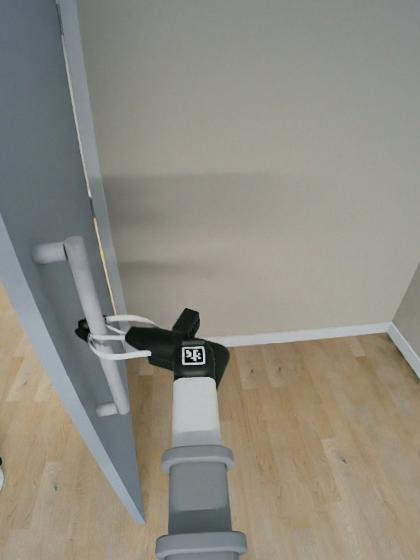

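Emit:
move:
  r2: {"joints":{"wrist_yaw_rad":1.13}}
  r1: {"base":{"translate_m":1.1,"strafe_m":-0.6},"pace":"fast"}
  blocking: false

Emit:
wait:
  seconds: 1

Emit:
wait:
  seconds: 5

Emit:
move:
  r1: {"base":{"translate_m":1.95},"pace":"fast"}
  blocking: false

Emit:
wait:
  seconds: 7

Emit:
move:
  r1: {"base":{"rotate_rad":-2.56},"pace":"fast"}
  blocking: false

Emit:
wait:
  seconds: 4
  cameras: ["r1_head_camera","r1_wrist_camera","r2_head_camera"]

Scene clock: 273.50 s.
move: r1 moving; r2 done
r1.base_odometry: x=-2.551 y=+0.098 heading=-2.503
r1.turned_by_wheels: +0.000
r1.turned_by_imu: +0.000
r1.base_tilt: forward=-1.6 right=+1.3
r1.lidar_m: 1.45 1.43 1.06 0.83 0.80 0.94 3.84 0.91 1.10 2.12 2.16 2.70
r1.base_status: translate_m moving; strafe_m moving
r1.joint_positions: lift_m=+0.640 arm_m=+0.000 wrist_yaw_rad=+0.002 wrist_pitch_rad=+0.002 wrist_roll_rad=+1.568 gripper_m=+0.100
r1.joint_status: not commanded
r1.measured_speeds: translate_m=+0.191 strafe_m=-0.103 rotate_rad=+0.004 lift_m=+0.000 arm_m=+0.000 wrist_yaw_rad=+0.000 wrist_pitch_rad=+0.000 wrist_roll_rad=+0.000
r1.motor_effort: lift_m=+23(23) arm_m=+4(4) wheel_0=+11(12) wheel_1=+5(6) wheel_2=-11(11)
r1.servo_current: wrist_yaw_rad=52(65) wrist_pitch_rad=46(46) wrist_roll_rad=78(78) gripper_m=39(46)
r1.hand_pose: x=+0.4595 y=-0.0867 z=+0.8172 quat_wxyz=(+0.708, +0.706, +0.002, +0.000) (m; r1's base frame)
r1.wrist_depth_mm: - - - - - 1661 1138 / - - - - - 1708 1138 / - - - - - 1618 1160 / - - - - - 1708 1182 / - - - - - 1576 1205 / - - 214 - 193 1464 1182 / - - - 144 - - 1182
r2.base_odometry: x=-2.731 y=+1.068 heading=+3.035
r2.turned_by_wheels: +0.000
r2.turned_by_imu: +0.000
r2.base_tilt: forward=-0.7 right=+0.0
r2.lidar_m: 1.45 0.50 1.05 1.26 1.46 1.19 - 2.21 1.59 1.44 1.51 1.56
r2.base_status: not commanded
r2.joint_positions: lift_m=+0.940 arm_m=+0.205 wrist_yaw_rad=+1.146 wrist_pitch_rad=+0.001 wrist_roll_rad=+0.000 gripper_m=-0.029
r2.joint_status: all done
r2.measured_speeds: all 0
r2.motor_effort: lift_m=+19(19) arm_m=+4(4) wheel_0=+23(27) wheel_1=+7(8) wheel_2=+3(3)
r2.servo_current: wrist_yaw_rad=91(156) wrist_pitch_rad=39(46) wrist_roll_rad=39(52) gripper_m=98(111)
r2.contact_limits: arm_m 0.1; translate_m 0.7
r2.hand_pose: x=+0.5744 y=+0.2268 z=+1.1178 quat_wxyz=(+0.840, +0.000, +0.000, +0.542) (m; r2's base frame)
r2.wrist_depth_mm: - 202 221 271 315 377 - / - 203 223 273 319 379 - / - 206 222 166 315 379 - / - 204 227 167 317 379 - / - 208 223 167 320 379 - / - 200 179 167 301 379 - / - 208 223 - 312 - -
pictures: none

Scene clock: 274.50 s.
earlier move: r1 moving
r1.base_odometry: x=-2.913 y=+0.048 heading=-2.503
r1.turned_by_wheels: +0.000
r1.turned_by_imu: -0.001
r1.base_tilt: forward=-1.6 right=+1.3
r1.lidar_m: 1.27 1.22 3.05 1.15 1.07 1.21 1.15 1.17 1.49 1.92 1.94 2.47
r1.base_status: translate_m moving; strafe_m moving
r1.joint_positions: lift_m=+0.640 arm_m=+0.000 wrist_yaw_rad=+0.002 wrist_pitch_rad=+0.002 wrist_roll_rad=+1.568 gripper_m=+0.100
r1.joint_status: not commanded
r1.measured_speeds: translate_m=+0.351 strafe_m=-0.192 rotate_rad=+0.000 lift_m=+0.000 arm_m=+0.000 wrist_yaw_rad=+0.000 wrist_pitch_rad=+0.000 wrist_roll_rad=+0.000
r1.motor_effort: lift_m=+23(23) arm_m=+4(4) wheel_0=+5(14) wheel_1=+0(6) wheel_2=-6(12)
r1.servo_current: wrist_yaw_rad=39(65) wrist_pitch_rad=39(52) wrist_roll_rad=33(78) gripper_m=39(52)
r1.hand_pose: x=+0.4595 y=-0.0867 z=+0.8172 quat_wxyz=(+0.708, +0.706, +0.002, +0.000) (m; r1's base frame)
r1.wrist_depth_mm: - - - - - 1618 1118 / - - - - - 1618 1138 / - - - - - 1708 1182 / - - - - - 1708 1182 / - - - - - 1708 1182 / - - 215 - 199 1499 1205 / - - - 144 - 1098 1060
r2.base_odometry: x=-2.731 y=+1.068 heading=+3.035
r2.turned_by_wheels: +0.000
r2.turned_by_imu: +0.000
r2.base_tilt: forward=-0.7 right=+0.0
r2.lidar_m: 1.45 0.50 1.22 1.16 1.45 1.19 - 2.22 1.56 1.46 1.51 1.55
r2.base_status: not commanded
r2.joint_positions: lift_m=+0.940 arm_m=+0.205 wrist_yaw_rad=+1.146 wrist_pitch_rad=+0.001 wrist_roll_rad=+0.000 gripper_m=-0.029
r2.joint_status: all done
r2.measured_speeds: all 0
r2.motor_effort: lift_m=+19(19) arm_m=+4(4) wheel_0=+23(27) wheel_1=+7(8) wheel_2=+3(4)
r2.servo_current: wrist_yaw_rad=91(156) wrist_pitch_rad=33(46) wrist_roll_rad=46(59) gripper_m=98(111)
r2.contact_limits: arm_m 0.1; translate_m 0.7
r2.hand_pose: x=+0.5744 y=+0.2268 z=+1.1178 quat_wxyz=(+0.840, +0.000, +0.000, +0.542) (m; r2's base frame)
r2.wrist_depth_mm: - 202 220 272 315 379 - / - 202 222 273 315 377 - / - 206 222 166 317 377 - / - 203 226 167 317 379 - / - 208 224 167 319 379 - / - 200 178 167 301 384 - / - 208 224 - 312 - -
wait: 1.00 s; no rest
pictures: none

Scene clock: 277.33 s.
earlier move: r1 done
r1.base_odometry: x=-3.737 y=-0.068 heading=-2.503
r1.turned_by_wheels: +0.000
r1.turned_by_imu: -0.002
r1.base_tilt: forward=-1.6 right=+1.3
r1.lidar_m: 3.88 1.21 0.88 1.71 1.66 1.90 1.79 1.88 1.56 1.42 1.44 1.84
r1.base_status: done
r1.joint_positions: lift_m=+0.640 arm_m=+0.000 wrist_yaw_rad=+0.002 wrist_pitch_rad=+0.002 wrist_roll_rad=+1.568 gripper_m=+0.100
r1.joint_status: not commanded
r1.measured_speeds: all 0
r1.motor_effort: lift_m=+23(23) arm_m=+4(4) wheel_0=-3(14) wheel_1=+3(6) wheel_2=+0(12)
r1.servo_current: wrist_yaw_rad=52(72) wrist_pitch_rad=46(52) wrist_roll_rad=52(78) gripper_m=46(52)
r1.hand_pose: x=+0.4595 y=-0.0867 z=+0.8172 quat_wxyz=(+0.708, +0.706, +0.002, +0.000) (m; r1's base frame)
r1.wrist_depth_mm: - - - - - 1618 1138 / - - - - - 1661 1160 / - - - - - 1618 1182 / - - - - - 1708 1182 / - - - - - 1756 1182 / - - 214 - 197 1499 1205 / - - - 144 - 1708 1182
r2.base_odometry: x=-2.731 y=+1.068 heading=+3.035
r2.turned_by_wheels: +0.000
r2.turned_by_imu: +0.000
r2.base_tilt: forward=-0.7 right=+0.0
r2.lidar_m: 1.46 0.50 2.03 1.69 1.44 1.17 - 2.22 1.54 1.46 1.50 1.53
r2.base_status: not commanded
r2.joint_positions: lift_m=+0.940 arm_m=+0.205 wrist_yaw_rad=+1.146 wrist_pitch_rad=+0.001 wrist_roll_rad=+0.000 gripper_m=-0.029
r2.joint_status: all done
r2.measured_speeds: all 0
r2.motor_effort: lift_m=+19(19) arm_m=+4(4) wheel_0=+23(27) wheel_1=+7(8) wheel_2=+3(4)
r2.servo_current: wrist_yaw_rad=85(156) wrist_pitch_rad=39(46) wrist_roll_rad=52(59) gripper_m=98(117)
r2.contact_limits: arm_m 0.1; translate_m 0.7
r2.hand_pose: x=+0.5744 y=+0.2268 z=+1.1178 quat_wxyz=(+0.840, +0.000, +0.000, +0.542) (m; r2's base frame)
r2.wrist_depth_mm: - 202 221 271 315 375 - / - 202 221 273 315 377 - / - 207 223 167 319 379 - / - 203 228 167 319 382 - / - 207 224 167 319 382 - / - 200 179 167 303 384 - / - 207 224 - 310 - -
wait: 2.83 of 5 s (r1 has come to rest)
pictures: none

Scene clock: 277.83 s.
move: r1 moving
r1.base_odometry: x=-3.776 y=-0.097 heading=-2.503
r1.turned_by_wheels: +0.000
r1.turned_by_imu: +0.000
r1.base_tilt: forward=-1.6 right=+1.3
r1.lidar_m: 3.87 1.30 0.84 1.83 1.67 1.92 1.88 1.90 1.55 1.42 1.44 1.86
r1.base_status: translate_m moving
r1.joint_positions: lift_m=+0.640 arm_m=+0.000 wrist_yaw_rad=+0.002 wrist_pitch_rad=+0.002 wrist_roll_rad=+1.568 gripper_m=+0.100
r1.joint_status: not commanded
r1.measured_speeds: translate_m=+0.191 strafe_m=-0.001 rotate_rad=+0.002 lift_m=+0.000 arm_m=+0.000 wrist_yaw_rad=-0.002 wrist_pitch_rad=+0.000 wrist_roll_rad=+0.000
r1.motor_effort: lift_m=+23(23) arm_m=+4(4) wheel_0=+6(9) wheel_1=+6(8) wheel_2=-10(11)
r1.servo_current: wrist_yaw_rad=39(78) wrist_pitch_rad=46(46) wrist_roll_rad=65(65) gripper_m=39(46)
r1.hand_pose: x=+0.4595 y=-0.0867 z=+0.8172 quat_wxyz=(+0.708, +0.706, +0.002, +0.000) (m; r1's base frame)
r1.wrist_depth_mm: - - - - - 1661 1160 / - - - - - 1661 1160 / - - - - - 1661 1182 / - - - - - 1756 1182 / - - - - - 1756 1182 / - - 215 - 198 1537 1182 / - - - 144 - 1661 1205
r2: as last shown
r2.lidar_m: 1.46 0.49 2.05 1.69 1.45 1.19 - 2.22 1.53 1.45 1.51 1.54
r2.motor_effort: lift_m=+19(19) arm_m=+4(4) wheel_0=+23(24) wheel_1=+7(7) wheel_2=+3(4)
r2.servo_current: wrist_yaw_rad=98(104) wrist_pitch_rad=39(52) wrist_roll_rad=52(52) gripper_m=111(111)
r2.contact_limits: arm_m 0.1; translate_m 0.7
r2.wrist_depth_mm: - 202 221 272 315 379 - / - 202 223 272 315 377 - / - 207 222 167 317 379 - / - 204 227 167 315 379 - / - 208 224 167 319 379 - / - 200 179 167 304 382 - / - 207 224 - 312 - -
pictures: none

Scene clock: 283.53 s.
earlier move: r1 done
r1.base_odometry: x=-5.302 y=-1.230 heading=-2.503
r1.turned_by_wheels: +0.000
r1.turned_by_imu: +0.001
r1.base_tilt: forward=-1.5 right=+1.3
r1.lidar_m: 2.00 2.05 2.58 3.51 1.28 1.30 3.81 1.99 1.32 1.15 1.19 1.55
r1.base_status: done
r1.joint_positions: lift_m=+0.640 arm_m=+0.000 wrist_yaw_rad=+0.002 wrist_pitch_rad=+0.002 wrist_roll_rad=+1.568 gripper_m=+0.100
r1.joint_status: not commanded
r1.measured_speeds: all 0
r1.motor_effort: lift_m=+23(23) arm_m=+4(4) wheel_0=+2(10) wheel_1=+1(8) wheel_2=+0(13)
r1.servo_current: wrist_yaw_rad=39(78) wrist_pitch_rad=46(52) wrist_roll_rad=39(78) gripper_m=39(52)
r1.hand_pose: x=+0.4595 y=-0.0867 z=+0.8172 quat_wxyz=(+0.708, +0.706, +0.002, +0.000) (m; r1's base frame)
r1.wrist_depth_mm: - - - - - 1537 1138 / - - - - - 1537 1138 / - - - - - 1576 1182 / - - - - - 1576 1160 / - - - - - 1618 1182 / - 189 196 - 189 1499 1182 / - 144 - 141 - 1430 1229
r2.base_odometry: x=-2.731 y=+1.068 heading=+3.035
r2.turned_by_wheels: +0.000
r2.turned_by_imu: +0.001
r2.base_tilt: forward=-0.7 right=+0.0
r2.lidar_m: 1.45 0.49 2.04 3.28 1.47 1.18 - 2.20 1.55 1.45 1.51 1.52
r2.base_status: not commanded
r2.joint_positions: lift_m=+0.940 arm_m=+0.205 wrist_yaw_rad=+1.146 wrist_pitch_rad=+0.001 wrist_roll_rad=+0.000 gripper_m=-0.029
r2.joint_status: not commanded
r2.measured_speeds: all 0
r2.motor_effort: lift_m=+19(19) arm_m=+4(4) wheel_0=+24(24) wheel_1=+7(8) wheel_2=+3(4)
r2.servo_current: wrist_yaw_rad=104(104) wrist_pitch_rad=46(52) wrist_roll_rad=59(59) gripper_m=111(111)
r2.contact_limits: arm_m 0.1; translate_m 0.7
r2.hand_pose: x=+0.5744 y=+0.2268 z=+1.1178 quat_wxyz=(+0.840, +0.000, +0.000, +0.542) (m; r2's base frame)
r2.wrist_depth_mm: - 202 222 272 315 377 - / - 202 222 273 317 379 - / - 206 223 167 317 377 - / - 204 227 167 317 379 - / - 207 224 167 319 379 - / - 200 179 167 301 382 - / - 207 224 - 312 - -
wait: 5.70 of 7 s (r1 has come to rest)
pictures: none

Scene clock: 284.03 s.
move: r1 moving
r1.base_odometry: x=-5.302 y=-1.230 heading=-2.842
r1.turned_by_wheels: -0.339
r1.turned_by_imu: -0.340
r1.base_tilt: forward=-1.6 right=+1.3
r1.lidar_m: 1.84 2.02 2.16 3.10 3.50 1.29 1.42 3.78 1.59 1.23 1.14 1.22
r1.base_status: rotate_rad moving
r1.joint_positions: lift_m=+0.640 arm_m=+0.000 wrist_yaw_rad=+0.002 wrist_pitch_rad=+0.002 wrist_roll_rad=+1.568 gripper_m=+0.100
r1.joint_status: not commanded
r1.measured_speeds: translate_m=-0.001 strafe_m=+0.000 rotate_rad=-1.308 lift_m=+0.000 arm_m=+0.000 wrist_yaw_rad=+0.000 wrist_pitch_rad=+0.000 wrist_roll_rad=+0.000
r1.motor_effort: lift_m=+23(23) arm_m=+4(4) wheel_0=+7(10) wheel_1=+6(9) wheel_2=+8(8)
r1.servo_current: wrist_yaw_rad=39(52) wrist_pitch_rad=39(46) wrist_roll_rad=59(59) gripper_m=39(52)
r1.hand_pose: x=+0.4595 y=-0.0867 z=+0.8172 quat_wxyz=(+0.708, +0.706, +0.002, +0.000) (m; r1's base frame)
r1.wrist_depth_mm: - - - - - - 1160 / - - - - - 1499 1160 / - - - - - 1537 1160 / - - - - - 1661 1182 / - - - - - 1576 1205 / - 190 195 - 189 1499 1160 / - 144 - 141 - 136 1160
r2: as last shown
r2.turned_by_imu: +0.000
r2.base_tilt: forward=-0.7 right=+0.1
r2.lidar_m: 1.44 0.49 2.04 3.29 1.44 1.19 - 2.20 1.54 1.47 1.51 1.55
r2.motor_effort: lift_m=+19(19) arm_m=+4(4) wheel_0=+24(24) wheel_1=+7(7) wheel_2=+3(3)
r2.servo_current: wrist_yaw_rad=91(91) wrist_pitch_rad=39(46) wrist_roll_rad=52(52) gripper_m=98(104)
r2.contact_limits: arm_m 0.1; translate_m 0.7
r2.wrist_depth_mm: - 202 221 270 315 377 - / - 202 222 274 315 377 - / - 207 223 167 315 379 - / - 203 228 167 317 379 - / - 208 224 167 320 379 - / - 200 179 167 303 382 - / - 208 224 - 312 - -
pictures: none

Scene clock: 285.80 s.
earlier move: r1 done
r1.base_odometry: x=-5.302 y=-1.230 heading=+1.220
r1.turned_by_wheels: -2.221
r1.turned_by_imu: -2.233
r1.base_tilt: forward=-1.6 right=+1.3
r1.lidar_m: 1.82 1.26 1.12 1.19 1.67 2.02 2.07 2.86 3.54 1.30 1.35 3.73
r1.base_status: done
r1.joint_positions: lift_m=+0.640 arm_m=+0.000 wrist_yaw_rad=+0.002 wrist_pitch_rad=+0.002 wrist_roll_rad=+1.568 gripper_m=+0.100
r1.joint_status: not commanded
r1.measured_speeds: all 0
r1.motor_effort: lift_m=+22(23) arm_m=+3(4) wheel_0=+3(11) wheel_1=+0(13) wheel_2=-1(9)
r1.servo_current: wrist_yaw_rad=46(72) wrist_pitch_rad=46(52) wrist_roll_rad=46(59) gripper_m=39(52)
r1.hand_pose: x=+0.4595 y=-0.0868 z=+0.8173 quat_wxyz=(+0.708, +0.706, +0.001, +0.000) (m; r1's base frame)
r1.wrist_depth_mm: - - - - - 1661 1160 / - - - - - 1618 1182 / - - - - - 1661 1160 / - - - - - 1661 1182 / - - - - - 1708 1182 / - 190 195 - 190 1537 1182 / - 144 - 140 - - 1205
r2.base_odometry: x=-2.731 y=+1.068 heading=+3.035
r2.turned_by_wheels: +0.000
r2.turned_by_imu: +0.000
r2.base_tilt: forward=-0.7 right=+0.0
r2.lidar_m: 1.45 0.51 2.04 3.28 1.47 1.19 - 2.22 1.55 1.46 1.52 1.54
r2.base_status: not commanded
r2.joint_positions: lift_m=+0.940 arm_m=+0.205 wrist_yaw_rad=+1.146 wrist_pitch_rad=+0.001 wrist_roll_rad=+0.000 gripper_m=-0.029
r2.joint_status: not commanded
r2.measured_speeds: all 0
r2.motor_effort: lift_m=+19(19) arm_m=+4(4) wheel_0=+24(24) wheel_1=+7(8) wheel_2=+3(3)
r2.servo_current: wrist_yaw_rad=85(104) wrist_pitch_rad=39(46) wrist_roll_rad=46(59) gripper_m=111(111)
r2.contact_limits: arm_m 0.1; translate_m 0.7
r2.hand_pose: x=+0.5744 y=+0.2268 z=+1.1178 quat_wxyz=(+0.840, +0.000, +0.000, +0.542) (m; r2's base frame)
r2.wrist_depth_mm: - 202 220 272 317 375 - / - 202 222 272 317 377 - / - 207 223 166 317 377 - / - 204 228 167 317 382 - / - 208 223 167 319 379 - / - 200 179 167 303 382 - / - 208 224 - 312 - -
wait: 1.77 of 4 s (r1 has come to rest)
pictures: r1_head_camera, r1_wrist_camera, r2_head_camera
Images, in order (width x height): r1_head_camera 420x560, r1_wrist_camera 616x392, r2_head_camera 420x560.

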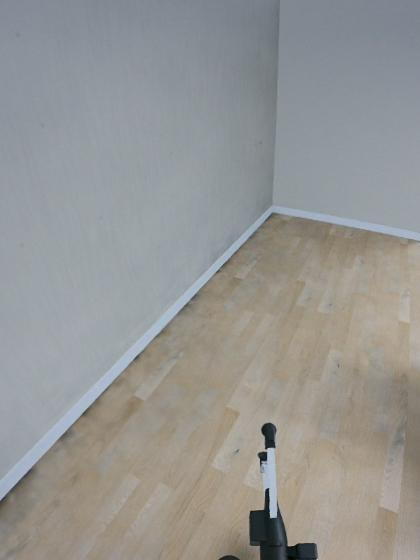

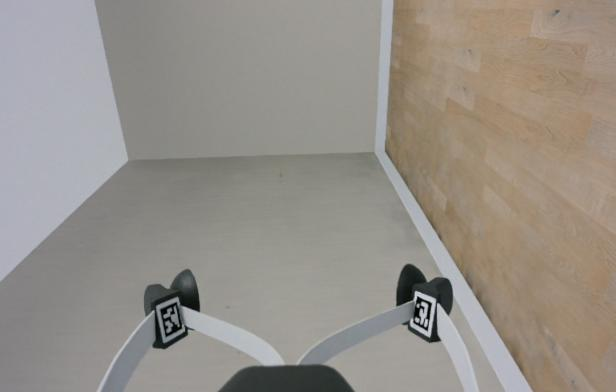

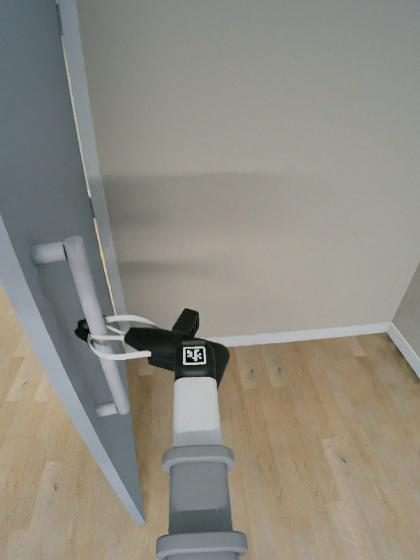

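Emit:
move:
  r1: {"base":{"translate_m":-0.74,"strafe_m":-1.31},"pace":"fast"}
  blocking: false

Emit:
wait:
  seconds: 6
  cameras: ["r1_head_camera","r1_wrist_camera"]

Scene clock: 293.53 s.
move: r1 moving
r1.base_odometry: x=-5.270 y=-1.268 heading=+1.221
r1.turned_by_wheels: +0.000
r1.turned_by_imu: +0.000
r1.base_tilt: forward=-1.6 right=+1.2
r1.lidar_m: 1.88 1.30 1.20 1.23 1.70 2.02 2.09 2.81 3.50 1.25 1.29 3.73
r1.base_status: translate_m moving; strafe_m moving
r1.joint_positions: lift_m=+0.640 arm_m=+0.000 wrist_yaw_rad=+0.002 wrist_pitch_rad=+0.002 wrist_roll_rad=+1.568 gripper_m=+0.100
r1.joint_status: not commanded
r1.measured_speeds: translate_m=-0.093 strafe_m=-0.165 rotate_rad=+0.002 lift_m=+0.000 arm_m=+0.000 wrist_yaw_rad=+0.000 wrist_pitch_rad=+0.000 wrist_roll_rad=+0.000
r1.motor_effort: lift_m=+22(22) arm_m=+1(1) wheel_0=+7(10) wheel_1=-10(13) wheel_2=+8(8)
r1.servo_current: wrist_yaw_rad=46(59) wrist_pitch_rad=39(46) wrist_roll_rad=33(59) gripper_m=46(52)
r1.hand_pose: x=+0.4595 y=-0.0868 z=+0.8173 quat_wxyz=(+0.708, +0.706, +0.001, +0.000) (m; r1's base frame)
r1.wrist_depth_mm: - - - - - 1618 1138 / - - - - - 1618 1138 / - - - - - 1708 1138 / - - - - - 1708 1182 / - - - - - 1661 1160 / - 190 196 - 189 1464 1182 / - 144 - 141 - - 1182
r2: as last shown
r2.lidar_m: 1.44 0.50 2.03 3.30 1.45 1.18 - 2.21 1.56 1.45 1.50 1.53
r2.motor_effort: lift_m=+19(19) arm_m=+4(4) wheel_0=+23(24) wheel_1=+7(7) wheel_2=+3(3)
r2.servo_current: wrist_yaw_rad=91(98) wrist_pitch_rad=39(46) wrist_roll_rad=52(52) gripper_m=104(104)
r2.contact_limits: arm_m 0.1; translate_m 0.7
r2.wrist_depth_mm: - 202 221 272 315 377 - / - 203 223 272 317 377 - / - 207 222 167 317 377 - / - 204 227 166 317 382 - / - 207 223 167 319 382 - / - 200 178 167 303 382 - / - 208 224 - 312 - -
pictures: none

Scene clock: 298.10 s.
earlier move: r1 done
r1.base_odometry: x=-4.326 y=-2.375 heading=+1.221
r1.turned_by_wheels: +0.000
r1.turned_by_imu: -0.009
r1.base_tilt: forward=-1.6 right=+1.3
r1.lidar_m: 0.79 2.85 2.64 2.74 2.05 1.96 2.02 2.17 2.04 2.10 2.40 0.83
r1.base_status: done
r1.joint_positions: lift_m=+0.640 arm_m=+0.000 wrist_yaw_rad=+0.002 wrist_pitch_rad=+0.002 wrist_roll_rad=+1.568 gripper_m=+0.100
r1.joint_status: not commanded
r1.measured_speeds: all 0
r1.motor_effort: lift_m=+22(22) arm_m=-2(2) wheel_0=+0(10) wheel_1=+1(14) wheel_2=+1(8)
r1.servo_current: wrist_yaw_rad=46(65) wrist_pitch_rad=33(52) wrist_roll_rad=33(72) gripper_m=52(52)
r1.hand_pose: x=+0.4595 y=-0.0868 z=+0.8173 quat_wxyz=(+0.708, +0.706, +0.001, +0.000) (m; r1's base frame)
r1.wrist_depth_mm: - - - 640 - 640 - / - - - 634 - 640 - / - - 831 - - 640 - / - - 854 - - 640 - / - - 904 634 - 647 - / - - 215 - 193 1499 1205 / - - - 143 - 1756 1182
r2.base_odometry: x=-2.731 y=+1.068 heading=+3.035
r2.turned_by_wheels: +0.000
r2.turned_by_imu: +0.001
r2.base_tilt: forward=-0.7 right=+0.0
r2.lidar_m: 1.46 0.52 2.03 3.26 1.45 1.19 2.21 2.23 1.53 1.45 1.49 1.56
r2.base_status: not commanded
r2.joint_positions: lift_m=+0.940 arm_m=+0.205 wrist_yaw_rad=+1.146 wrist_pitch_rad=+0.001 wrist_roll_rad=+0.000 gripper_m=-0.029
r2.joint_status: not commanded
r2.measured_speeds: all 0
r2.motor_effort: lift_m=+19(19) arm_m=+4(4) wheel_0=+23(24) wheel_1=+7(8) wheel_2=+3(4)
r2.servo_current: wrist_yaw_rad=98(104) wrist_pitch_rad=39(46) wrist_roll_rad=59(65) gripper_m=104(117)
r2.contact_limits: arm_m 0.1; translate_m 0.7
r2.hand_pose: x=+0.5744 y=+0.2268 z=+1.1178 quat_wxyz=(+0.840, +0.000, +0.000, +0.542) (m; r2's base frame)
r2.wrist_depth_mm: - 202 222 272 315 377 - / - 202 223 272 315 375 - / - 206 223 166 317 377 - / - 203 228 167 319 379 - / - 207 223 167 320 382 - / - 200 179 167 303 384 - / - 208 224 - 312 - -
wait: 4.57 of 6 s (r1 has come to rest)
pictures: r1_head_camera, r1_wrist_camera
Images, in order (width x height): r1_head_camera 420x560, r1_wrist_camera 616x392.

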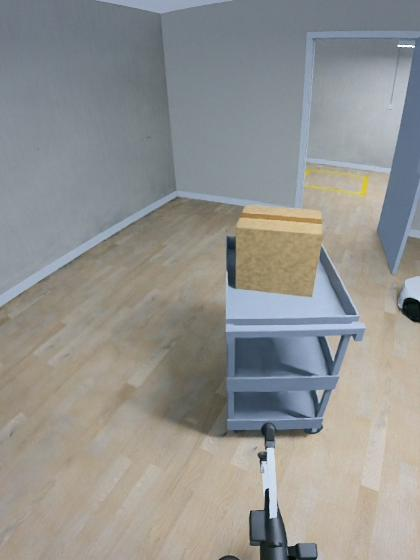

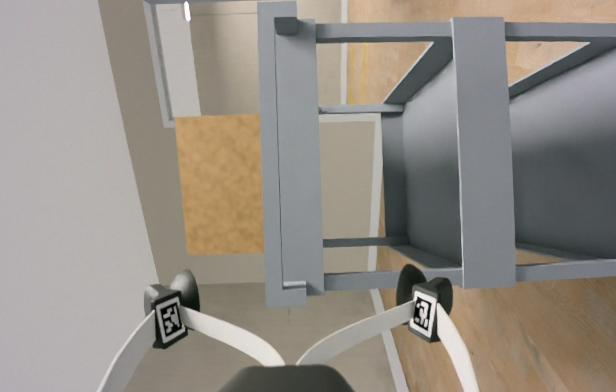

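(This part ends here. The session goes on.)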